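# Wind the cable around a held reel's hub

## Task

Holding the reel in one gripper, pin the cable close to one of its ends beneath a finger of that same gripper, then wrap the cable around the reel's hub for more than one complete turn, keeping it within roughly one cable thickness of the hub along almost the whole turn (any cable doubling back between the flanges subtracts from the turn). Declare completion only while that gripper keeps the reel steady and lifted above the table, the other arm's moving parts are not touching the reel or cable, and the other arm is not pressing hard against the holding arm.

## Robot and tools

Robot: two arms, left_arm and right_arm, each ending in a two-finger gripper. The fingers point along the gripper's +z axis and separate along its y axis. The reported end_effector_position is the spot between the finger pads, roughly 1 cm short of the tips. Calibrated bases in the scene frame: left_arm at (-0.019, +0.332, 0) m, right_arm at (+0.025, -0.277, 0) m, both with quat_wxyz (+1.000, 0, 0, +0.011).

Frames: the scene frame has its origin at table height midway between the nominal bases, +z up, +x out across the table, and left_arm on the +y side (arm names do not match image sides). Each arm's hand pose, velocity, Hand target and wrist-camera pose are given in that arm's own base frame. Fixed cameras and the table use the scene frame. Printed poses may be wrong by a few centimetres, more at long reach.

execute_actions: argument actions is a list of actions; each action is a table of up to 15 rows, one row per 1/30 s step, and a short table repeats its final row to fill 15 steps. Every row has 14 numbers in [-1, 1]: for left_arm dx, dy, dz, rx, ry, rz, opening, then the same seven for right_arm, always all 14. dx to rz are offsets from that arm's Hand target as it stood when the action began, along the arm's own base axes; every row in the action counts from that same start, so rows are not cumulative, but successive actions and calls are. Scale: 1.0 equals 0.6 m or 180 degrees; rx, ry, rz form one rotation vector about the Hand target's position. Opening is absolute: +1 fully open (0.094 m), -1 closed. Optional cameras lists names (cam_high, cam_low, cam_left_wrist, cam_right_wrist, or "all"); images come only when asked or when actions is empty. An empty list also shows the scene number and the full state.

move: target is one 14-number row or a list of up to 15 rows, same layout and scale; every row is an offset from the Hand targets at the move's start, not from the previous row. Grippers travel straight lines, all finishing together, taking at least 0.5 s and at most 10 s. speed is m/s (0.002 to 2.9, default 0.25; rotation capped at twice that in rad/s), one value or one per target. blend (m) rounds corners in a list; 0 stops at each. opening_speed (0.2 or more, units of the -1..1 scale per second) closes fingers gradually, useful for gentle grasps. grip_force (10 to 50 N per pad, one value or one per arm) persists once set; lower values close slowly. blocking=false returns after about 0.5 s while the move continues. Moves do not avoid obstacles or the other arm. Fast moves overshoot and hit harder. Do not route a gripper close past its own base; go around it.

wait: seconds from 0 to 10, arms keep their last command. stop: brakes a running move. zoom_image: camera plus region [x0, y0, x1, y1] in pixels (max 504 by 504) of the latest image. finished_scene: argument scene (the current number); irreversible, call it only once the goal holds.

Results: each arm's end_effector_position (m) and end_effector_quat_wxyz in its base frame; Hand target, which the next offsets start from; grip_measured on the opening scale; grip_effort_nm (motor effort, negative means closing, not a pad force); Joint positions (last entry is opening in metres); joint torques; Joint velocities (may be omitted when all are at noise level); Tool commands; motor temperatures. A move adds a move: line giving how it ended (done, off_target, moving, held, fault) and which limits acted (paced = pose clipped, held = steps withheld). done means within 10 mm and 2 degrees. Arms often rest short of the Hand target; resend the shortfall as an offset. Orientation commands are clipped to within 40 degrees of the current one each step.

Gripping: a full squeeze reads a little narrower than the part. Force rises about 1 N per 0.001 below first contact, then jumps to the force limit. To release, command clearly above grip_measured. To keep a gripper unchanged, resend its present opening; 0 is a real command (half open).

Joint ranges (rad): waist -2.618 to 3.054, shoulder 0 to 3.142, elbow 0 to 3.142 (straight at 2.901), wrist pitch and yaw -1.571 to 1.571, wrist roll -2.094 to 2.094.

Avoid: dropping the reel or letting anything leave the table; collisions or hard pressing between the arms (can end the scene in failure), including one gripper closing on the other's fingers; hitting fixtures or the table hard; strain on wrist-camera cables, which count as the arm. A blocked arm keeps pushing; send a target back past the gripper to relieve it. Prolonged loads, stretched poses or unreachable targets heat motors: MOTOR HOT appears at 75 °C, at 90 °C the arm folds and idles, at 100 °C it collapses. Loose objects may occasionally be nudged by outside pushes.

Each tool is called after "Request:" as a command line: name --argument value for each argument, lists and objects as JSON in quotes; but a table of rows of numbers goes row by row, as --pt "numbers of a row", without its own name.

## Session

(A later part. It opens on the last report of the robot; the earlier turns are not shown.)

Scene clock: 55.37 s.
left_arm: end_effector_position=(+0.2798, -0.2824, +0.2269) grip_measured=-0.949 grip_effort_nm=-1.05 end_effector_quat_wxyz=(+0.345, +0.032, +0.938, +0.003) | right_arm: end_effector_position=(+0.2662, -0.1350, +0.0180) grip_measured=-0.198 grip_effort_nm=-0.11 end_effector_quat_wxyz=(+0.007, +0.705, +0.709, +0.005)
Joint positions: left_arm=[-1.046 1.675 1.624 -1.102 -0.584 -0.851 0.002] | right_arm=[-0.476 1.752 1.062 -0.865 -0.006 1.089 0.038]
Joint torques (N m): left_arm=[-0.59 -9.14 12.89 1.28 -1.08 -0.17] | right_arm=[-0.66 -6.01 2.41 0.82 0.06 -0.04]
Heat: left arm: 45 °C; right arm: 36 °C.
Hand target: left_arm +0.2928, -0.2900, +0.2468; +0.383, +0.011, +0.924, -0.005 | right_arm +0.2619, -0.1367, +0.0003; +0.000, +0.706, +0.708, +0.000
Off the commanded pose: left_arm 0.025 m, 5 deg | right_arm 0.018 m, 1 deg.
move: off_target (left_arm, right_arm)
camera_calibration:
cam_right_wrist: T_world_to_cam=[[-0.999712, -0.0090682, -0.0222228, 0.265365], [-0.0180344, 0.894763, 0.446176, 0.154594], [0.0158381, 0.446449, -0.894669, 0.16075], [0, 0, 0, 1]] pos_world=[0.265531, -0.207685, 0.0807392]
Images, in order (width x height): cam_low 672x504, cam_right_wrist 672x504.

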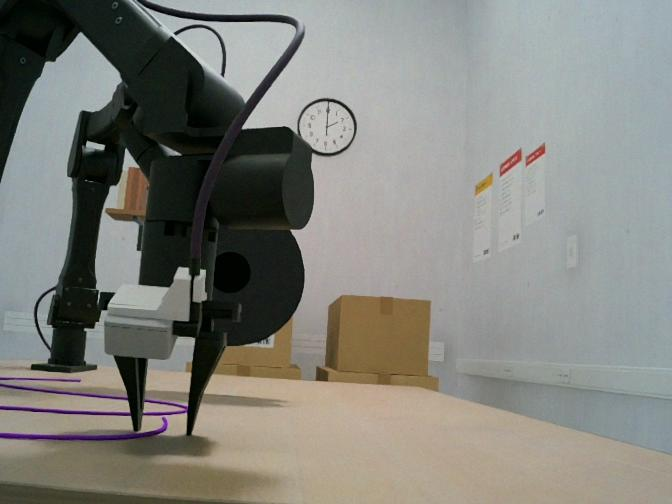

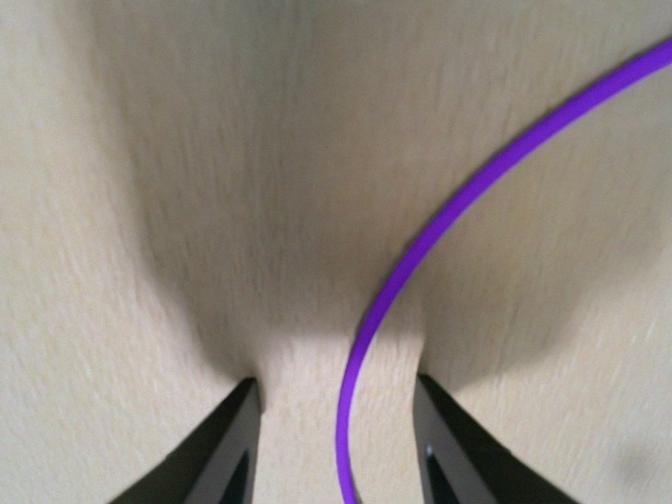

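Request:
move --target '[0,0,0,0,0,0,-1,0,0,0.02,0,0,0,-1]' --opening_speed 0.6 --speed 0.05

Request:
move --target '[0,0,0,0,0,0,-1,0,0,0.12,0,0,0,-1]' --speed 0.1 --cameras '["all"]'

Scene clock: 57.23 s.
left_arm: end_effector_position=(+0.2798, -0.2824, +0.2269) grip_measured=-0.949 grip_effort_nm=-1.05 end_effector_quat_wxyz=(+0.345, +0.032, +0.938, +0.003) | right_arm: end_effector_position=(+0.2673, -0.1352, +0.0185) grip_measured=-0.953 grip_effort_nm=-0.98 end_effector_quat_wxyz=(+0.009, +0.705, +0.709, +0.007)
Joint positions: left_arm=[-1.046 1.675 1.624 -1.102 -0.584 -0.851 0.002] | right_arm=[-0.476 1.75 1.062 -0.861 -0.008 1.089 0.002]
Joint torques (N m): left_arm=[-0.64 -9.18 12.9 1.3 -1.07 -0.18] | right_arm=[-0.69 -7.5 4.6 0.27 0.1 -0.04]
Heat: left arm: 45 °C; right arm: 36 °C.
Hand target: left_arm +0.2928, -0.2900, +0.2468; +0.383, +0.011, +0.924, -0.005 | right_arm +0.2619, -0.1367, +0.0124; +0.000, +0.706, +0.708, +0.000
Off the commanded pose: left_arm 0.025 m, 5 deg | right_arm 0.008 m, 1 deg.
move: off_target (left_arm)

Scene clock: 58.70 s.
left_arm: end_effector_position=(+0.2798, -0.2824, +0.2269) grip_measured=-0.949 grip_effort_nm=-1.05 end_effector_quat_wxyz=(+0.345, +0.032, +0.938, +0.003) | right_arm: end_effector_position=(+0.2615, -0.1323, +0.0736) grip_measured=-0.956 grip_effort_nm=-1.04 end_effector_quat_wxyz=(-0.012, +0.705, +0.709, +0.000)
Joint positions: left_arm=[-1.046 1.675 1.624 -1.102 -0.584 -0.851 0.002] | right_arm=[-0.476 1.697 1.231 -1.127 -0.008 1.089 0.002]
Joint torques (N m): left_arm=[-0.59 -9.18 12.92 1.28 -1.05 -0.19] | right_arm=[-0.7 -10.59 7.36 -0.09 0.09 -0.03]
Heat: left arm: 45 °C; right arm: 36 °C.
Hand target: left_arm +0.2928, -0.2900, +0.2468; +0.383, +0.011, +0.924, -0.005 | right_arm +0.2619, -0.1367, +0.0843; +0.000, +0.706, +0.708, +0.000
Off the commanded pose: left_arm 0.025 m, 5 deg | right_arm 0.012 m, 1 deg.
move: off_target (left_arm, right_arm)
camera_calibration:
cam_left_wrist: T_world_to_cam=[[-0.0429931, -0.998422, -0.0361387, -0.260675], [-0.962582, 0.0510827, -0.266132, 0.381002], [0.267558, 0.0233446, -0.963259, 0.241347], [0, 0, 0, 1]] pos_world=[0.290964, -0.285361, 0.324456]
cam_right_wrist: T_world_to_cam=[[-0.999897, -0.00901484, 0.0111923, 0.259489], [-0.00280103, 0.886106, 0.463475, 0.120874], [-0.0140957, 0.463395, -0.88604, 0.2188], [0, 0, 0, 1]] pos_world=[0.262885, -0.206159, 0.134939]

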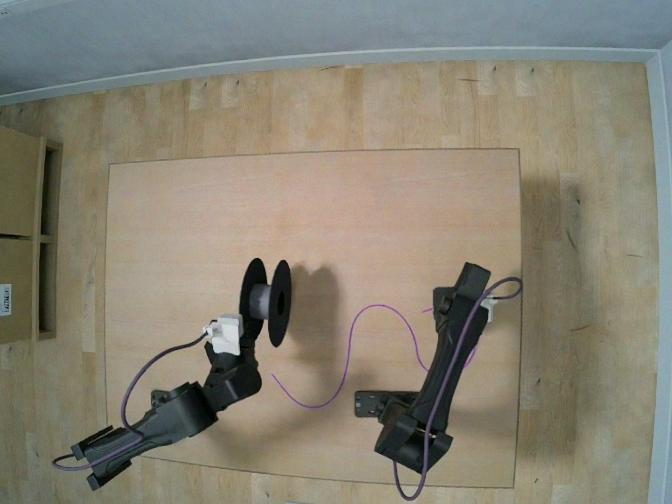

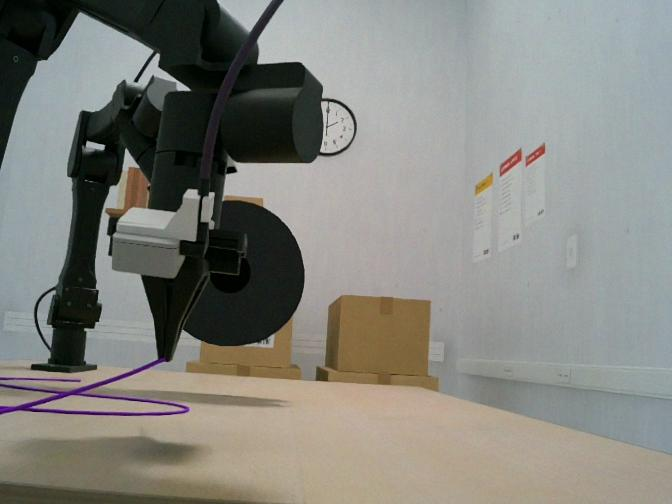

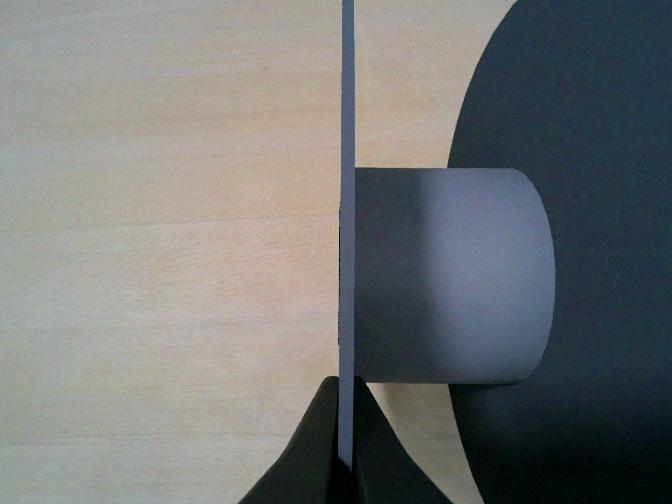

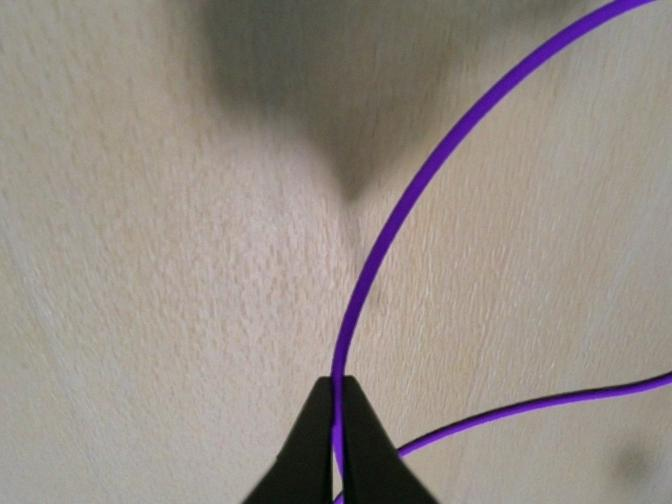

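Request:
move --pt "0 0 -0.11 0 0 0 -1 0 0 0.1 0 0 0 -1" --pt "0 0 -0.133 0 0 0 -1 0 0 0.1 0 0 0 -1" --speed '[0.1,0.03]' --cameras '["cam_low","cam_left_wrist"]'

Scene clock: 61.87 s.
left_arm: end_effector_position=(+0.2841, -0.2892, +0.1622) grip_measured=-0.949 grip_effort_nm=-1.05 end_effector_quat_wxyz=(+0.351, +0.026, +0.936, -0.006) | right_arm: end_effector_position=(+0.2633, -0.1332, +0.1326) grip_measured=-0.956 grip_effort_nm=-1.04 end_effector_quat_wxyz=(-0.013, +0.705, +0.709, +0.000)
Joint positions: left_arm=[-1.046 1.675 1.358 -0.814 -0.587 -0.856 0.002] | right_arm=[-0.476 1.683 1.451 -1.365 -0.008 1.089 0.002]
Joint torques (N m): left_arm=[-0.51 -10.62 7.08 1.58 -1.01 -0.12] | right_arm=[-0.68 -10.73 7.65 -0.08 0.09 -0.03]
Heat: left arm: 45 °C; right arm: 36 °C.
Hand target: left_arm +0.2927, -0.2900, +0.1670; +0.383, +0.011, +0.924, -0.004 | right_arm +0.2619, -0.1367, +0.1443; +0.000, +0.706, +0.708, +0.000
Off the commanded pose: left_arm 0.010 m, 4 deg | right_arm 0.012 m, 2 deg.
move: off_target (left_arm, right_arm)
camera_calibration:
cam_left_wrist: T_world_to_cam=[[-0.0374162, -0.999184, -0.0151963, -0.274742], [-0.959396, 0.0401723, -0.279188, 0.36633], [0.27957, 0.00413309, -0.960116, 0.168579], [0, 0, 0, 1]] pos_world=[0.294046, -0.289931, 0.259955]
Images, in order (width x height): cam_low 672x504, cam_left_wrist 672x504.

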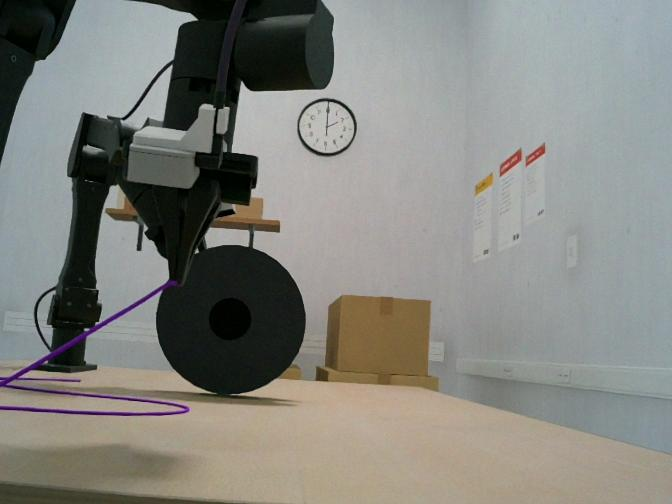

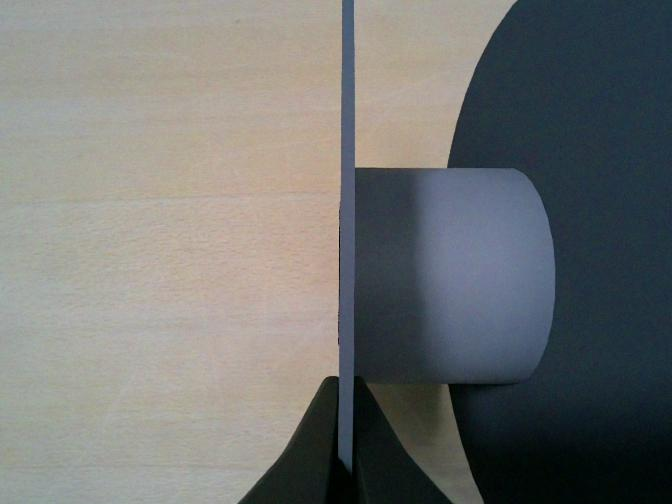

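Request:
move --target '[0,0,-0.025,0,0,0,-1,0,0,0,0,0,0,-1]' --speed 0.03 --cameras '["cam_low"]'

Scene clock: 63.13 s.
left_arm: end_effector_position=(+0.2891, -0.2909, +0.1559) grip_measured=-0.949 grip_effort_nm=-1.06 end_effector_quat_wxyz=(+0.367, +0.018, +0.930, -0.012) | right_arm: end_effector_position=(+0.2633, -0.1332, +0.1326) grip_measured=-0.956 grip_effort_nm=-1.04 end_effector_quat_wxyz=(-0.013, +0.705, +0.709, +0.000)
Joint positions: left_arm=[-1.046 1.675 1.313 -0.738 -0.61 -0.857 0.002] | right_arm=[-0.476 1.683 1.451 -1.365 -0.008 1.089 0.002]
Joint torques (N m): left_arm=[-0.53 -9.96 6.37 1.5 -0.8 -0.1] | right_arm=[-0.65 -10.7 7.66 -0.09 0.1 -0.04]
Heat: left arm: 45 °C; right arm: 36 °C.
Hand target: left_arm +0.2928, -0.2900, +0.1520; +0.383, +0.011, +0.924, -0.005 | right_arm +0.2619, -0.1367, +0.1443; +0.000, +0.706, +0.708, +0.000
Off the commanded pose: left_arm 0.005 m, 2 deg | right_arm 0.012 m, 2 deg.
move: off_target (right_arm)
Images, in order (width x height): cam_low 672x504.

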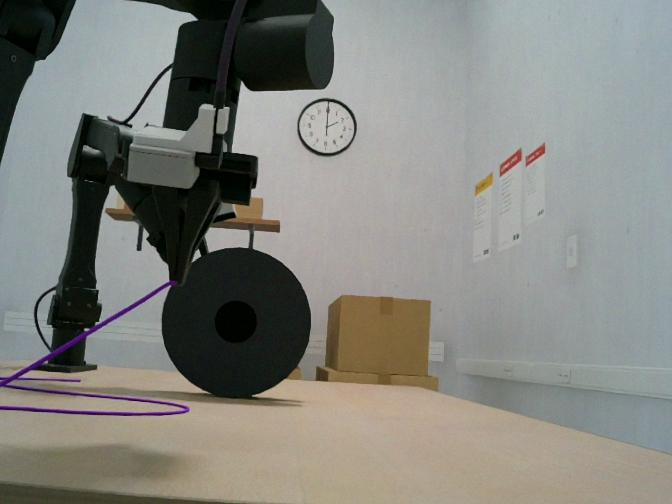

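Request:
move --target '[0,0,-0.02,0,0,0,-1,0,0,0,0,0,0,-1]' --speed 0.03 --cameras '["cam_low"]'

Scene clock: 64.27 s.
left_arm: end_effector_position=(+0.2943, -0.2928, +0.1535) grip_measured=-0.949 grip_effort_nm=-1.05 end_effector_quat_wxyz=(+0.384, +0.009, +0.923, -0.018) | right_arm: end_effector_position=(+0.2633, -0.1332, +0.1326) grip_measured=-0.956 grip_effort_nm=-1.04 end_effector_quat_wxyz=(-0.013, +0.705, +0.709, +0.000)
Joint positions: left_arm=[-1.046 1.675 1.28 -0.671 -0.634 -0.857 0.002] | right_arm=[-0.476 1.683 1.451 -1.365 -0.008 1.089 0.002]
Joint torques (N m): left_arm=[-0.5 -9.32 5.68 1.38 -0.54 -0.09] | right_arm=[-0.7 -10.77 7.62 -0.08 0.1 -0.05]
Heat: left arm: 45 °C; right arm: 36 °C.
Hand target: left_arm +0.2928, -0.2900, +0.1400; +0.383, +0.011, +0.924, -0.005 | right_arm +0.2619, -0.1367, +0.1443; +0.000, +0.706, +0.708, +0.000
Off the commanded pose: left_arm 0.014 m, 2 deg | right_arm 0.012 m, 2 deg.
move: off_target (left_arm, right_arm)
Images, in order (width x height): cam_low 672x504.

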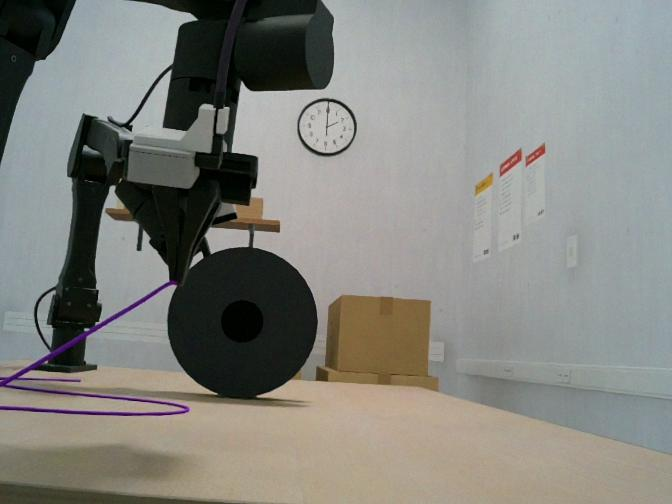

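Request:
move --target '[0,0,0.015,0,0,0,-0.3,0,0,0,0,0,0,-1]' --opening_speed 0.4 --speed 0.02 --cameras '["cam_low","cam_left_wrist"]'

Scene clock: 66.50 s.
left_arm: end_effector_position=(+0.2942, -0.2930, +0.1535) grip_measured=-0.302 grip_effort_nm=0.10 end_effector_quat_wxyz=(+0.383, +0.009, +0.923, -0.018) | right_arm: end_effector_position=(+0.2633, -0.1332, +0.1326) grip_measured=-0.956 grip_effort_nm=-1.05 end_effector_quat_wxyz=(-0.013, +0.705, +0.709, +0.000)
Joint positions: left_arm=[-1.046 1.675 1.28 -0.67 -0.633 -0.857 0.033] | right_arm=[-0.476 1.683 1.451 -1.365 -0.008 1.089 0.002]
Joint torques (N m): left_arm=[-0.51 -9.85 8.24 1.04 -0.53 -0.09] | right_arm=[-0.7 -10.66 7.65 -0.09 0.1 -0.03]
Heat: left arm: 44 °C; right arm: 36 °C.
Hand target: left_arm +0.2928, -0.2900, +0.1491; +0.383, +0.011, +0.924, -0.005 | right_arm +0.2619, -0.1367, +0.1443; +0.000, +0.706, +0.708, +0.000
Off the commanded pose: left_arm 0.006 m, 2 deg | right_arm 0.012 m, 2 deg.
move: off_target (right_arm)
camera_calibration:
cam_left_wrist: T_world_to_cam=[[-0.0157493, -0.999681, 0.0197688, -0.290186], [-0.938396, 0.00795207, -0.345471, 0.368356], [0.345203, -0.0239918, -0.938221, 0.126437], [0, 0, 0, 1]] pos_world=[0.297447, -0.289989, 0.251618]
Images, in order (width x height): cam_low 672x504, cam_left_wrist 672x504.

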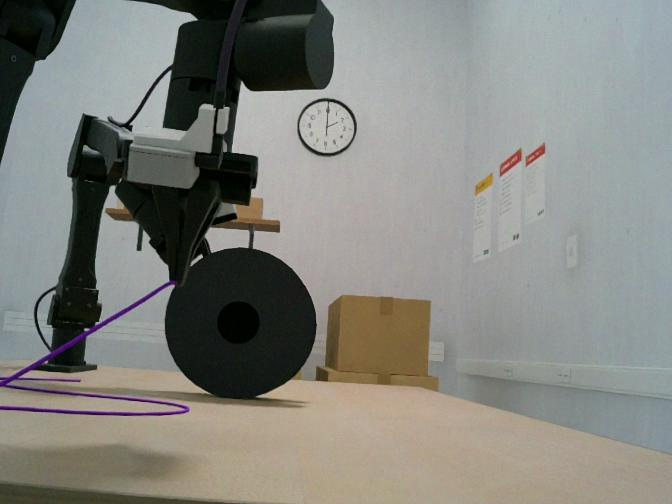

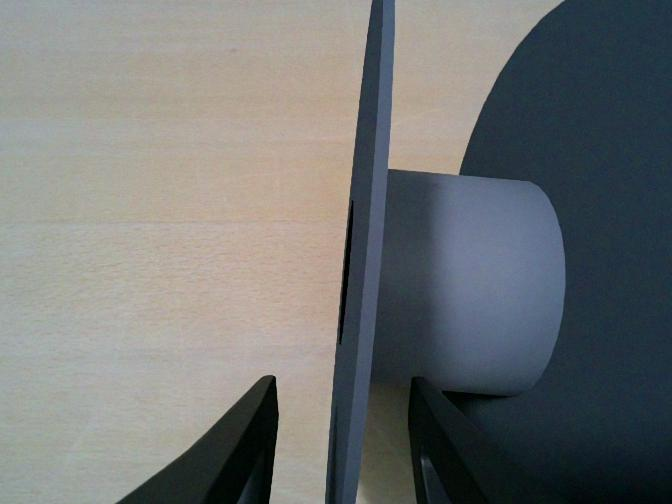

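Request:
move --target '[0,0,0,0,0,0,-0.3,0.1133,0.3945,0.2267,0.0872,0.0872,0.4945,-1]' --cameras '["all"]'

Scene clock: 72.63 s.
left_arm: end_effector_position=(+0.2942, -0.2930, +0.1535) grip_measured=-0.302 grip_effort_nm=0.09 end_effector_quat_wxyz=(+0.383, +0.009, +0.923, -0.018) | right_arm: end_effector_position=(+0.3290, +0.0971, +0.2790) grip_measured=-0.956 grip_effort_nm=-1.05 end_effector_quat_wxyz=(+0.142, +0.024, +0.985, +0.093)
Joint positions: left_arm=[-1.046 1.675 1.28 -0.67 -0.633 -0.857 0.033] | right_arm=[0.227 1.684 2.006 -1.569 -0.108 0.293 0.002]
Joint torques (N m): left_arm=[-0.4 -9.84 8.24 1.05 -0.55 -0.08] | right_arm=[0.57 -6.94 7.53 0.77 -0.08 -0.05]
Heat: left arm: 44 °C; right arm: 36 °C.
Hand target: left_arm +0.2928, -0.2900, +0.1491; +0.383, +0.011, +0.924, -0.005 | right_arm +0.3299, +0.1001, +0.2803; -0.173, -0.001, +0.985, +0.000
Off the commanded pose: left_arm 0.005 m, 2 deg | right_arm 0.003 m, 38 deg.
joint sent to its limit (right arm) — joint 4 (wrist pitch), lower limit. The joint targets are off in orientation, not in position.
move: off_target (right_arm)
camera_calibration:
cam_left_wrist: T_world_to_cam=[[-0.0157493, -0.999681, 0.0197688, -0.290186], [-0.938396, 0.00795207, -0.345471, 0.368356], [0.345203, -0.0239918, -0.938221, 0.126437], [0, 0, 0, 1]] pos_world=[0.297447, -0.289989, 0.251618]
cam_right_wrist: T_world_to_cam=[[-0.0157649, -0.980921, -0.193765, 0.154474], [-0.984462, -0.0186685, 0.174605, 0.314108], [-0.174891, 0.193507, -0.965385, 0.396734], [0, 0, 0, 1]] pos_world=[0.381048, 0.0806203, 0.358088]

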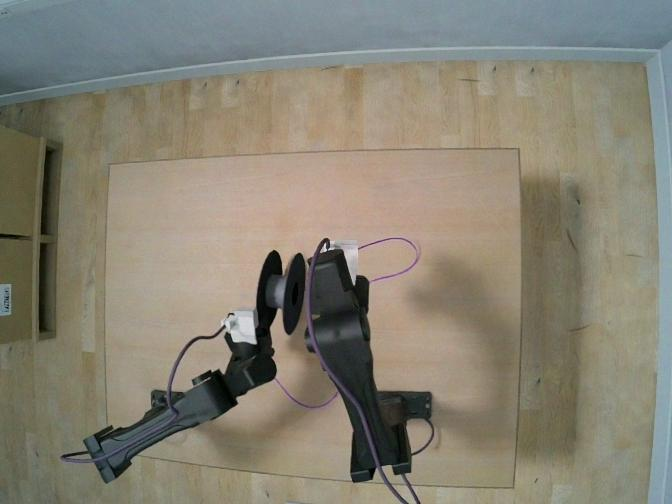

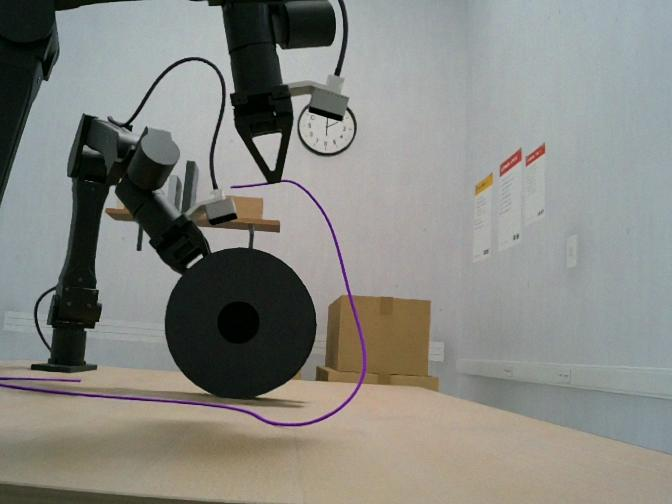

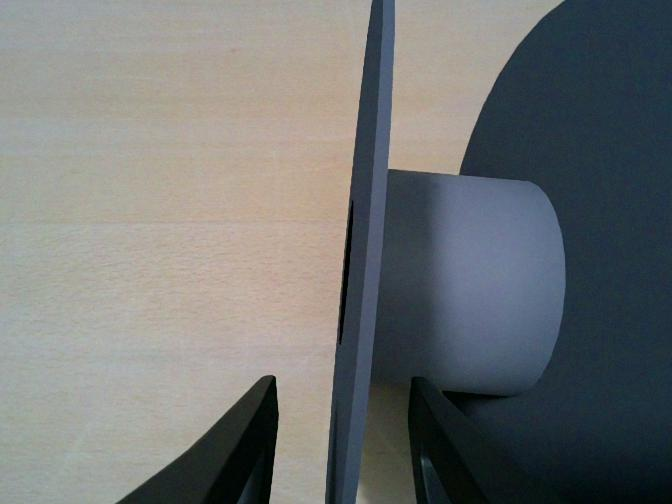

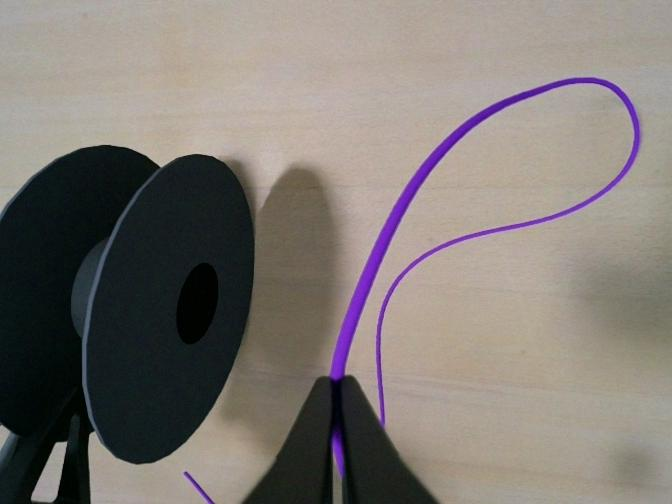

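Request:
move --target '[-0.038,0,-0.028,0,-0.1,0,-0.3,0,0,0,0,0,0,-1]' --speed 0.05 --cameras '["cam_low","cam_left_wrist"]'

Scene clock: 78.63 s.
left_arm: end_effector_position=(+0.2718, -0.2980, +0.1248) grip_measured=-0.302 grip_effort_nm=0.09 end_effector_quat_wxyz=(+0.508, +0.015, +0.861, -0.008) | right_arm: end_effector_position=(+0.3290, +0.0971, +0.2790) grip_measured=-0.956 grip_effort_nm=-1.05 end_effector_quat_wxyz=(+0.142, +0.023, +0.985, +0.093)
Joint positions: left_arm=[-1.202 1.675 0.976 -0.256 -0.937 -0.849 0.033] | right_arm=[0.227 1.684 2.006 -1.569 -0.108 0.292 0.002]
Joint torques (N m): left_arm=[-0.64 -13.16 5.63 1.33 -0.89 0.04] | right_arm=[0.68 -6.89 7.53 0.78 -0.07 -0.08]
Heat: left arm: 43 °C; right arm: 36 °C.
Hand target: left_arm +0.2699, -0.2901, +0.1322; +0.523, +0.012, +0.853, -0.003 | right_arm +0.3299, +0.1001, +0.2803; -0.173, -0.001, +0.985, +0.000
Off the commanded pose: left_arm 0.011 m, 2 deg | right_arm 0.003 m, 38 deg.
joint sent to its limit (right arm) — joint 4 (wrist pitch), lower limit. The joint targets are off in orientation, not in position.
move: off_target (left_arm, right_arm)
camera_calibration:
cam_left_wrist: T_world_to_cam=[[-0.0175966, -0.999838, -0.00369809, -0.291692], [-0.806901, 0.0163849, -0.59046, 0.33485], [0.590425, -0.00740607, -0.807059, 0.0291302], [0, 0, 0, 1]] pos_world=[0.247859, -0.296916, 0.220147]
Images, in order (width x height): cam_low 672x504, cam_left_wrist 672x504.

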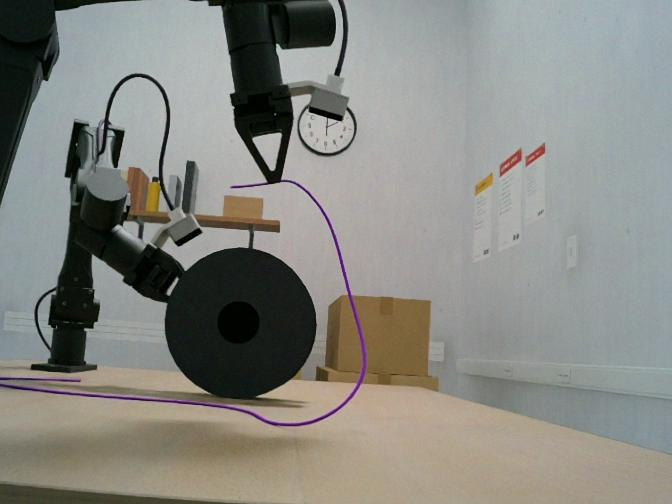

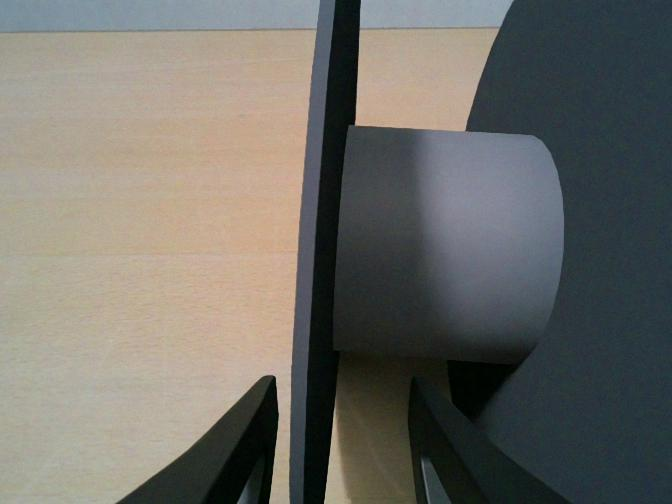

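Request:
move --target '[-0.0067,0.0133,0.025,0,0,0,0,-0.043,0.233,-0.069,0.1566,0.0006,-0.0575,-1]' --speed 0.12 --cameras '["all"]'

Scene clock: 85.33 s.
left_arm: end_effector_position=(+0.2697, -0.2918, +0.1406) grip_measured=-0.002 grip_effort_nm=0.09 end_effector_quat_wxyz=(+0.511, +0.011, +0.859, -0.014) | right_arm: end_effector_position=(+0.3041, +0.2350, +0.2375) grip_measured=-0.956 grip_effort_nm=-1.05 end_effector_quat_wxyz=(-0.092, +0.069, +0.948, +0.296)
Joint positions: left_arm=[-1.202 1.62 0.976 -0.295 -0.939 -0.848 0.047] | right_arm=[0.378 1.914 2.022 -1.57 -0.621 0.559 0.002]
Joint torques (N m): left_arm=[-0.91 -12.88 6.16 1.13 -0.87 0] | right_arm=[0.59 -9.28 7.82 0.27 -0.47 0.06]
Heat: left arm: 43 °C; right arm: 36 °C.
Hand target: left_arm +0.2659, -0.2821, +0.1472; +0.523, +0.011, +0.852, -0.003 | right_arm +0.3040, +0.2399, +0.2389; -0.168, +0.045, +0.951, +0.255
Off the commanded pose: left_arm 0.012 m, 2 deg | right_arm 0.005 m, 10 deg.
joint sent to its limit (right arm) — joint 4 (wrist pitch), lower limit. The joint targets are off in orientation, not in position.
move: off_target (left_arm, right_arm)
camera_calibration:
cam_left_wrist: T_world_to_cam=[[-0.0164728, -0.99981, 0.0104303, -0.287667], [-0.802331, 0.0069928, -0.596838, 0.339194], [0.596652, -0.0182002, -0.802294, 0.0376395], [0, 0, 0, 1]] pos_world=[0.24495, -0.289299, 0.235642]
cam_right_wrist: T_world_to_cam=[[-0.18286, -0.812907, -0.552942, 0.377937], [-0.811776, -0.192428, 0.551354, 0.198215], [-0.554601, 0.549685, -0.624711, 0.276484], [0, 0, 0, 1]] pos_world=[0.383354, 0.193391, 0.272413]

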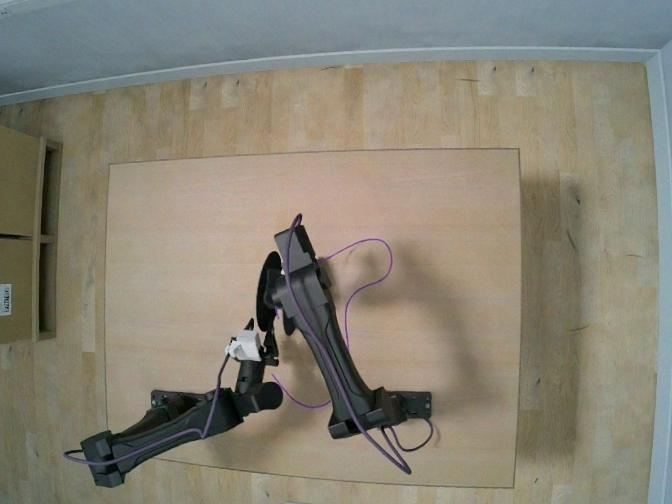

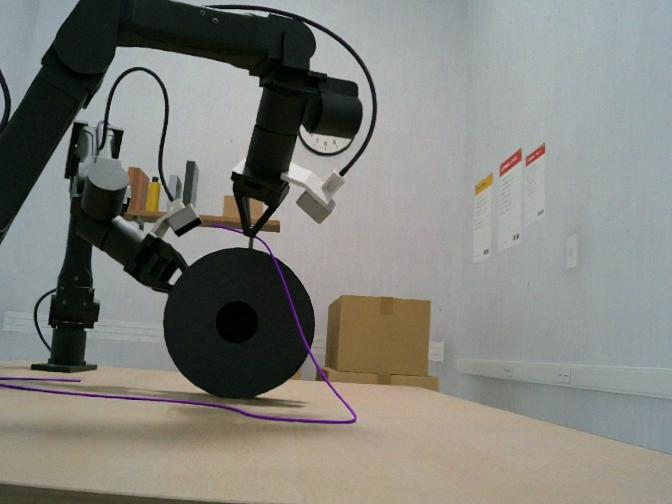

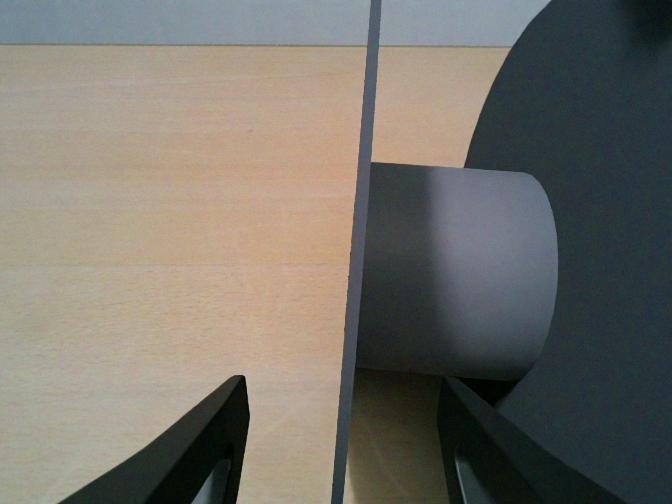

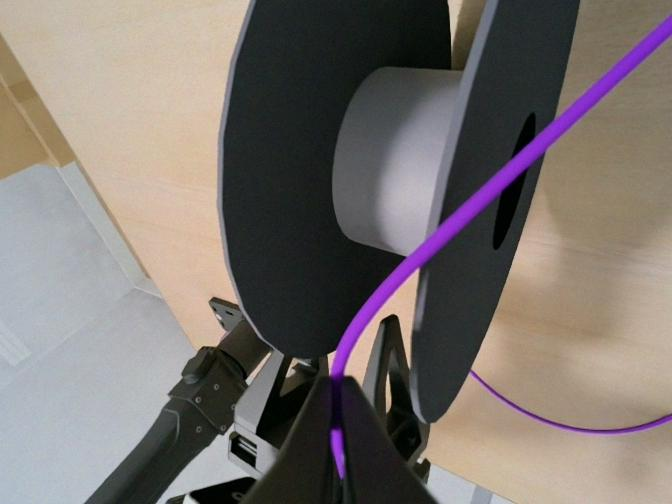

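Request:
move --pt "0 0 0 0 0 0 0 -0.0767 0.0233 -0.04 0 0 0 -1" --pt "0 0 0 0 0 0 0 -0.0767 0.0567 -0.12 0 0 0 -1" --speed 0.1 --cameras '["all"]'

Scene clock: 89.60 s.
left_arm: end_effector_position=(+0.2690, -0.2919, +0.1410) grip_measured=-0.002 grip_effort_nm=0.09 end_effector_quat_wxyz=(+0.512, +0.012, +0.859, -0.014) | right_arm: end_effector_position=(+0.2606, +0.2723, +0.1729) grip_measured=-0.957 grip_effort_nm=-1.04 end_effector_quat_wxyz=(-0.161, +0.043, +0.951, +0.260)
Joint positions: left_arm=[-1.205 1.619 0.976 -0.297 -0.941 -0.848 0.047] | right_arm=[0.522 1.914 1.763 -1.411 -0.622 0.615 0.002]
Joint torques (N m): left_arm=[-0.72 -12.79 6.15 1.14 -0.86 0.01] | right_arm=[0.66 -10.36 4.81 0.26 -0.32 0.1]
Heat: left arm: 42 °C; right arm: 36 °C.
Hand target: left_arm +0.2659, -0.2820, +0.1472; +0.523, +0.011, +0.852, -0.003 | right_arm +0.2580, +0.2739, +0.1670; -0.168, +0.044, +0.951, +0.255
Off the commanded pose: left_arm 0.012 m, 2 deg | right_arm 0.007 m, 1 deg.
move: off_target (left_arm)
camera_calibration:
cam_left_wrist: T_world_to_cam=[[-0.0177731, -0.999803, 0.00880261, -0.28728], [-0.801619, 0.00898709, -0.597768, 0.339494], [0.597571, -0.0176805, -0.801621, 0.0381391], [0, 0, 0, 1]] pos_world=[0.244248, -0.2896, 0.23604]
cam_right_wrist: T_world_to_cam=[[-0.163366, -0.858465, -0.486158, 0.360466], [-0.717964, -0.234522, 0.655383, 0.174743], [-0.676638, 0.456112, -0.578033, 0.240742], [0, 0, 0, 1]] pos_world=[0.347242, 0.240624, 0.199877]

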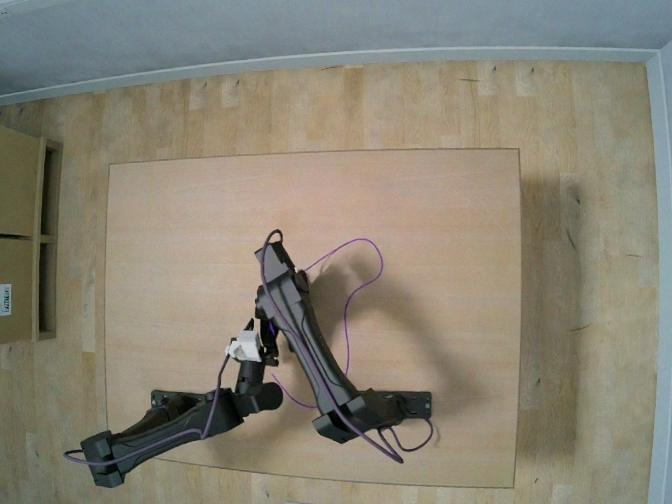

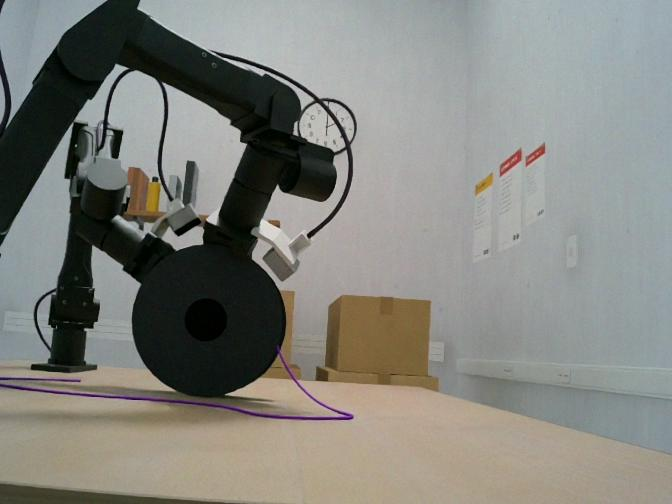

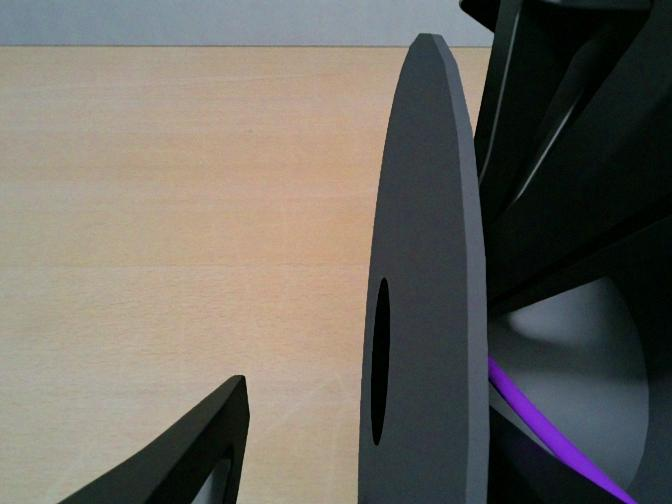

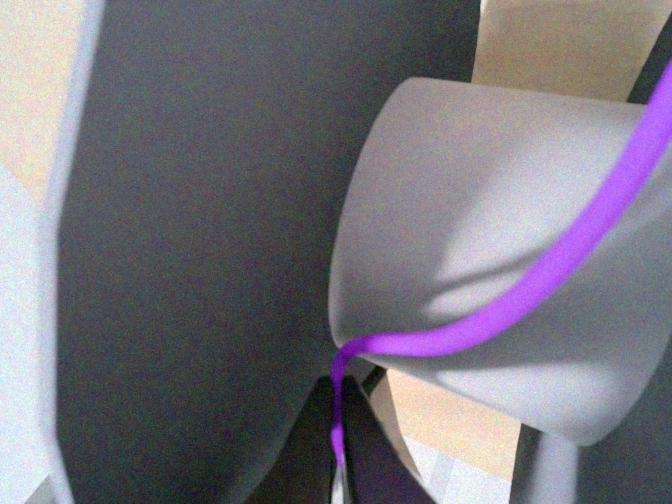

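Request:
move --target '[0,0,0,0,0,0,0,0,-0.035,0.12,0,0,0,-1]' --speed 0.08 --cameras '["all"]'

Scene clock: 91.90 s.
left_arm: end_effector_position=(+0.2690, -0.2919, +0.1410) grip_measured=-0.002 grip_effort_nm=0.09 end_effector_quat_wxyz=(+0.512, +0.012, +0.859, -0.014) | right_arm: end_effector_position=(+0.2595, +0.2552, +0.2249) grip_measured=-0.957 grip_effort_nm=-1.04 end_effector_quat_wxyz=(-0.140, +0.056, +0.951, +0.271)
Joint positions: left_arm=[-1.205 1.619 0.976 -0.297 -0.941 -0.848 0.047] | right_arm=[0.483 1.863 1.906 -1.567 -0.619 0.615 0.002]
Joint torques (N m): left_arm=[-0.77 -12.72 6.17 1.15 -0.84 0.01] | right_arm=[-0.66 -12.44 7.41 0.1 -0.44 0.11]
Heat: left arm: 42 °C; right arm: 36 °C.
Hand target: left_arm +0.2659, -0.2820, +0.1472; +0.523, +0.011, +0.852, -0.003 | right_arm +0.2580, +0.2529, +0.2390; -0.168, +0.044, +0.951, +0.255
Off the commanded pose: left_arm 0.012 m, 2 deg | right_arm 0.014 m, 4 deg.
joint sent to its limit (right arm) — joint 4 (wrist pitch), lower limit. The joint targets are off in orientation, not in position.
move: off_target (left_arm, right_arm)
camera_calibration:
cam_left_wrist: T_world_to_cam=[[-0.0177731, -0.999803, 0.00880261, -0.28728], [-0.801619, 0.00898709, -0.597768, 0.339494], [0.597571, -0.0176805, -0.801621, 0.0381391], [0, 0, 0, 1]] pos_world=[0.244248, -0.2896, 0.23604]
cam_right_wrist: T_world_to_cam=[[-0.179778, -0.843741, -0.505747, 0.375822], [-0.749049, -0.215848, 0.626367, 0.145686], [-0.637656, 0.491436, -0.593199, 0.262082], [0, 0, 0, 1]] pos_world=[0.343809, 0.219746, 0.254284]

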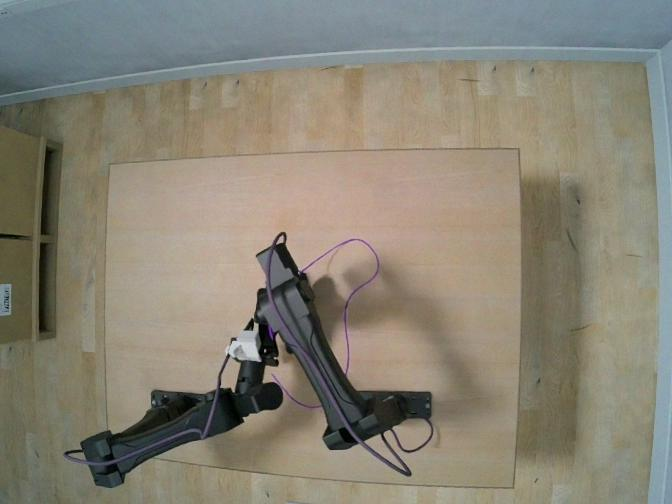

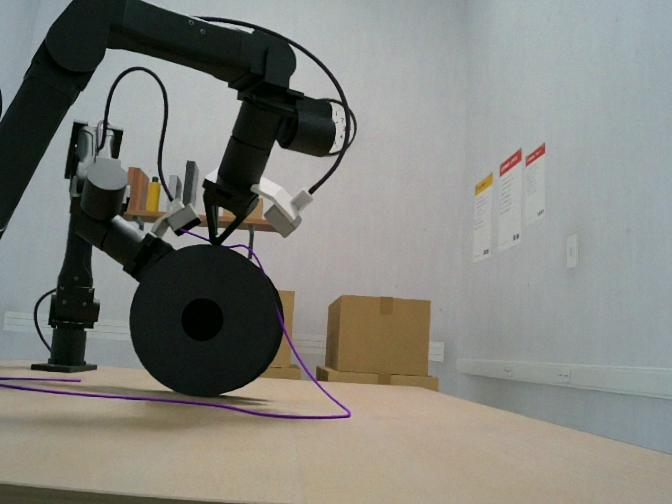

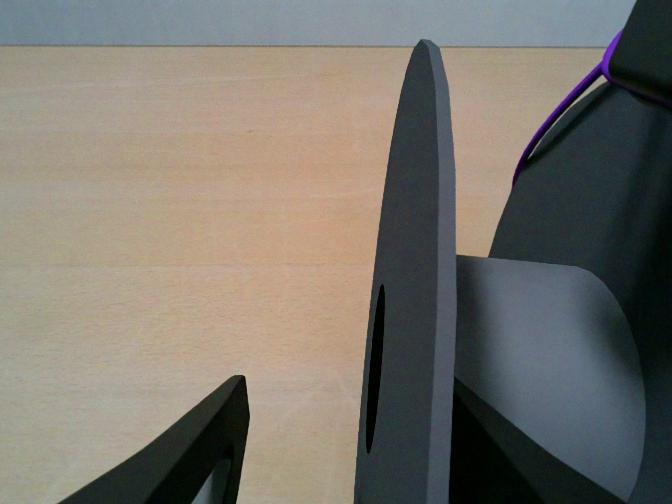

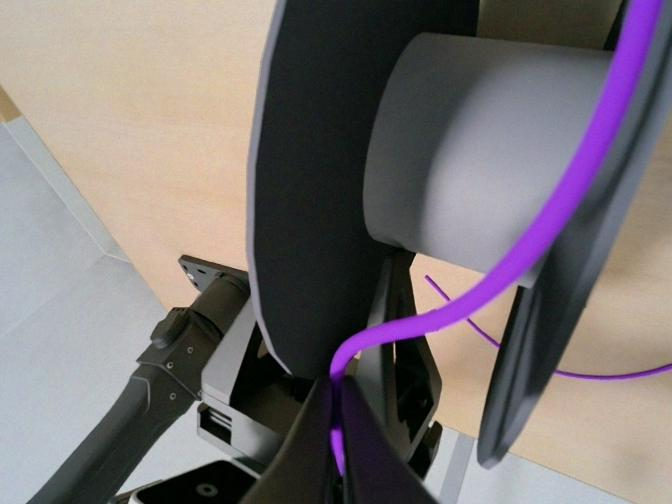

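Request:
move --pt "-0.0617 -0.0333 0 0 0 0 0 0 0 0.01 0 0 0 -1" --pt "-0.0617 -0.0333 0 0 0 0 0 -0.026 0.0368 -0.02 -0.1364 -0.0101 0.0465 -1" --speed 0.08 --cameras '["all"]'

Scene clock: 99.93 s.
left_arm: end_effector_position=(+0.2256, -0.2985, +0.1418) grip_measured=-0.002 grip_effort_nm=0.09 end_effector_quat_wxyz=(+0.508, +0.018, +0.861, -0.013) | right_arm: end_effector_position=(+0.2441, +0.2738, +0.2209) grip_measured=-0.957 grip_effort_nm=-1.05 end_effector_quat_wxyz=(-0.050, +0.029, +0.987, +0.151)
Joint positions: left_arm=[-1.345 1.619 1.013 -0.51 -1.004 -1.052 0.047] | right_arm=[0.698 1.863 1.99 -1.567 -0.292 0.776 0.002]
Joint torques (N m): left_arm=[-0.38 -6.99 11.14 0.85 -0.98 -0.14] | right_arm=[0.61 -10.33 7.71 0.32 -0.09 0.11]
Heat: left arm: 43 °C; right arm: 36 °C.
Hand target: left_arm +0.2289, -0.3020, +0.1472; +0.523, +0.011, +0.853, -0.003 | right_arm +0.2425, +0.2749, +0.2269; -0.158, +0.006, +0.987, +0.035
Off the commanded pose: left_arm 0.007 m, 2 deg | right_arm 0.006 m, 18 deg.
joint sent to its limit (right arm) — joint 4 (wrist pitch), lower limit. The joint targets are off in orientation, not in position.
move: off_target (right_arm)
camera_calibration:
cam_left_wrist: T_world_to_cam=[[-0.0275486, -0.999617, 0.00256879, -0.291439], [-0.806105, 0.0206957, -0.59141, 0.308803], [0.591131, -0.0183632, -0.806367, 0.0665574], [0, 0, 0, 1]] pos_world=[0.201554, -0.296496, 0.237047]
cam_right_wrist: T_world_to_cam=[[-0.0692554, -0.951499, -0.299755, 0.343709], [-0.848417, -0.101886, 0.51943, 0.15729], [-0.524779, 0.290291, -0.800212, 0.314023], [0, 0, 0, 1]] pos_world=[0.322043, 0.251906, 0.272612]

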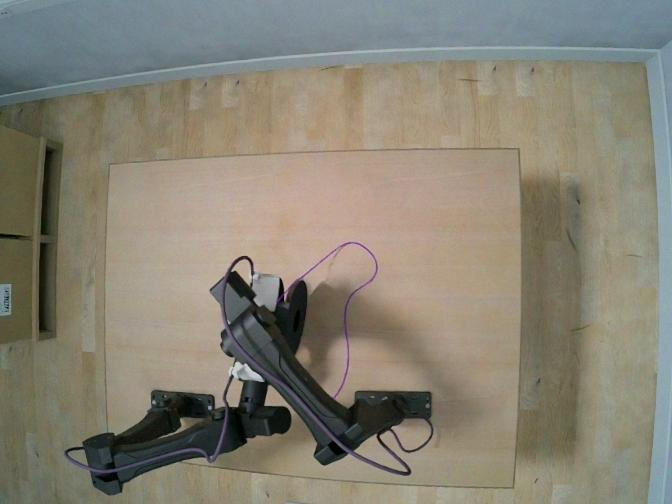

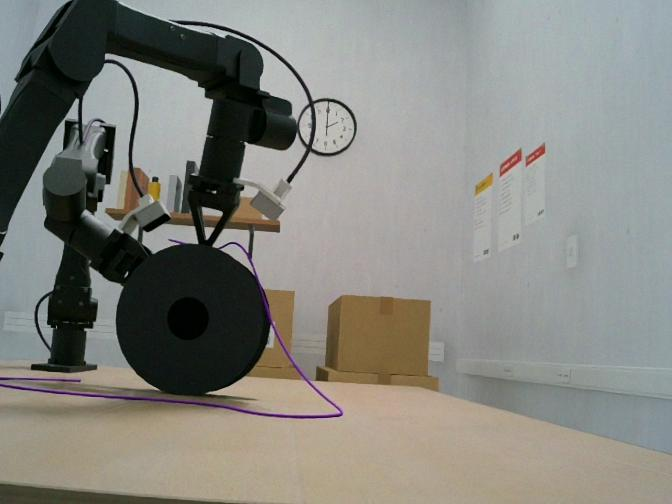

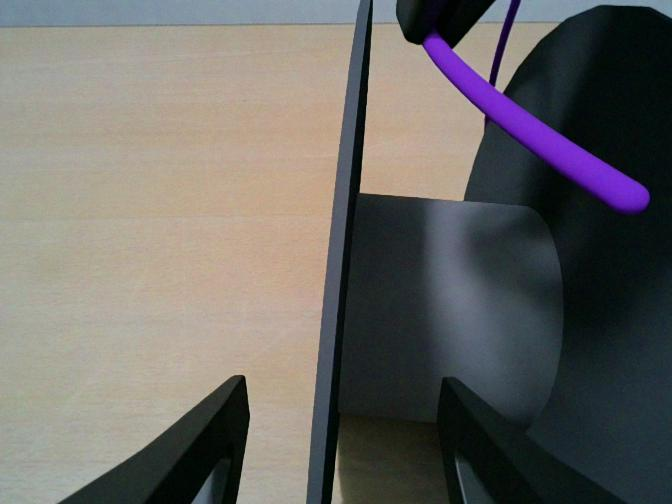

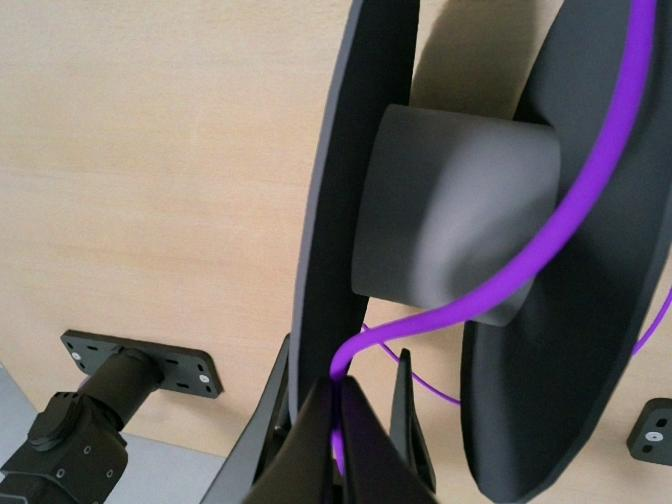

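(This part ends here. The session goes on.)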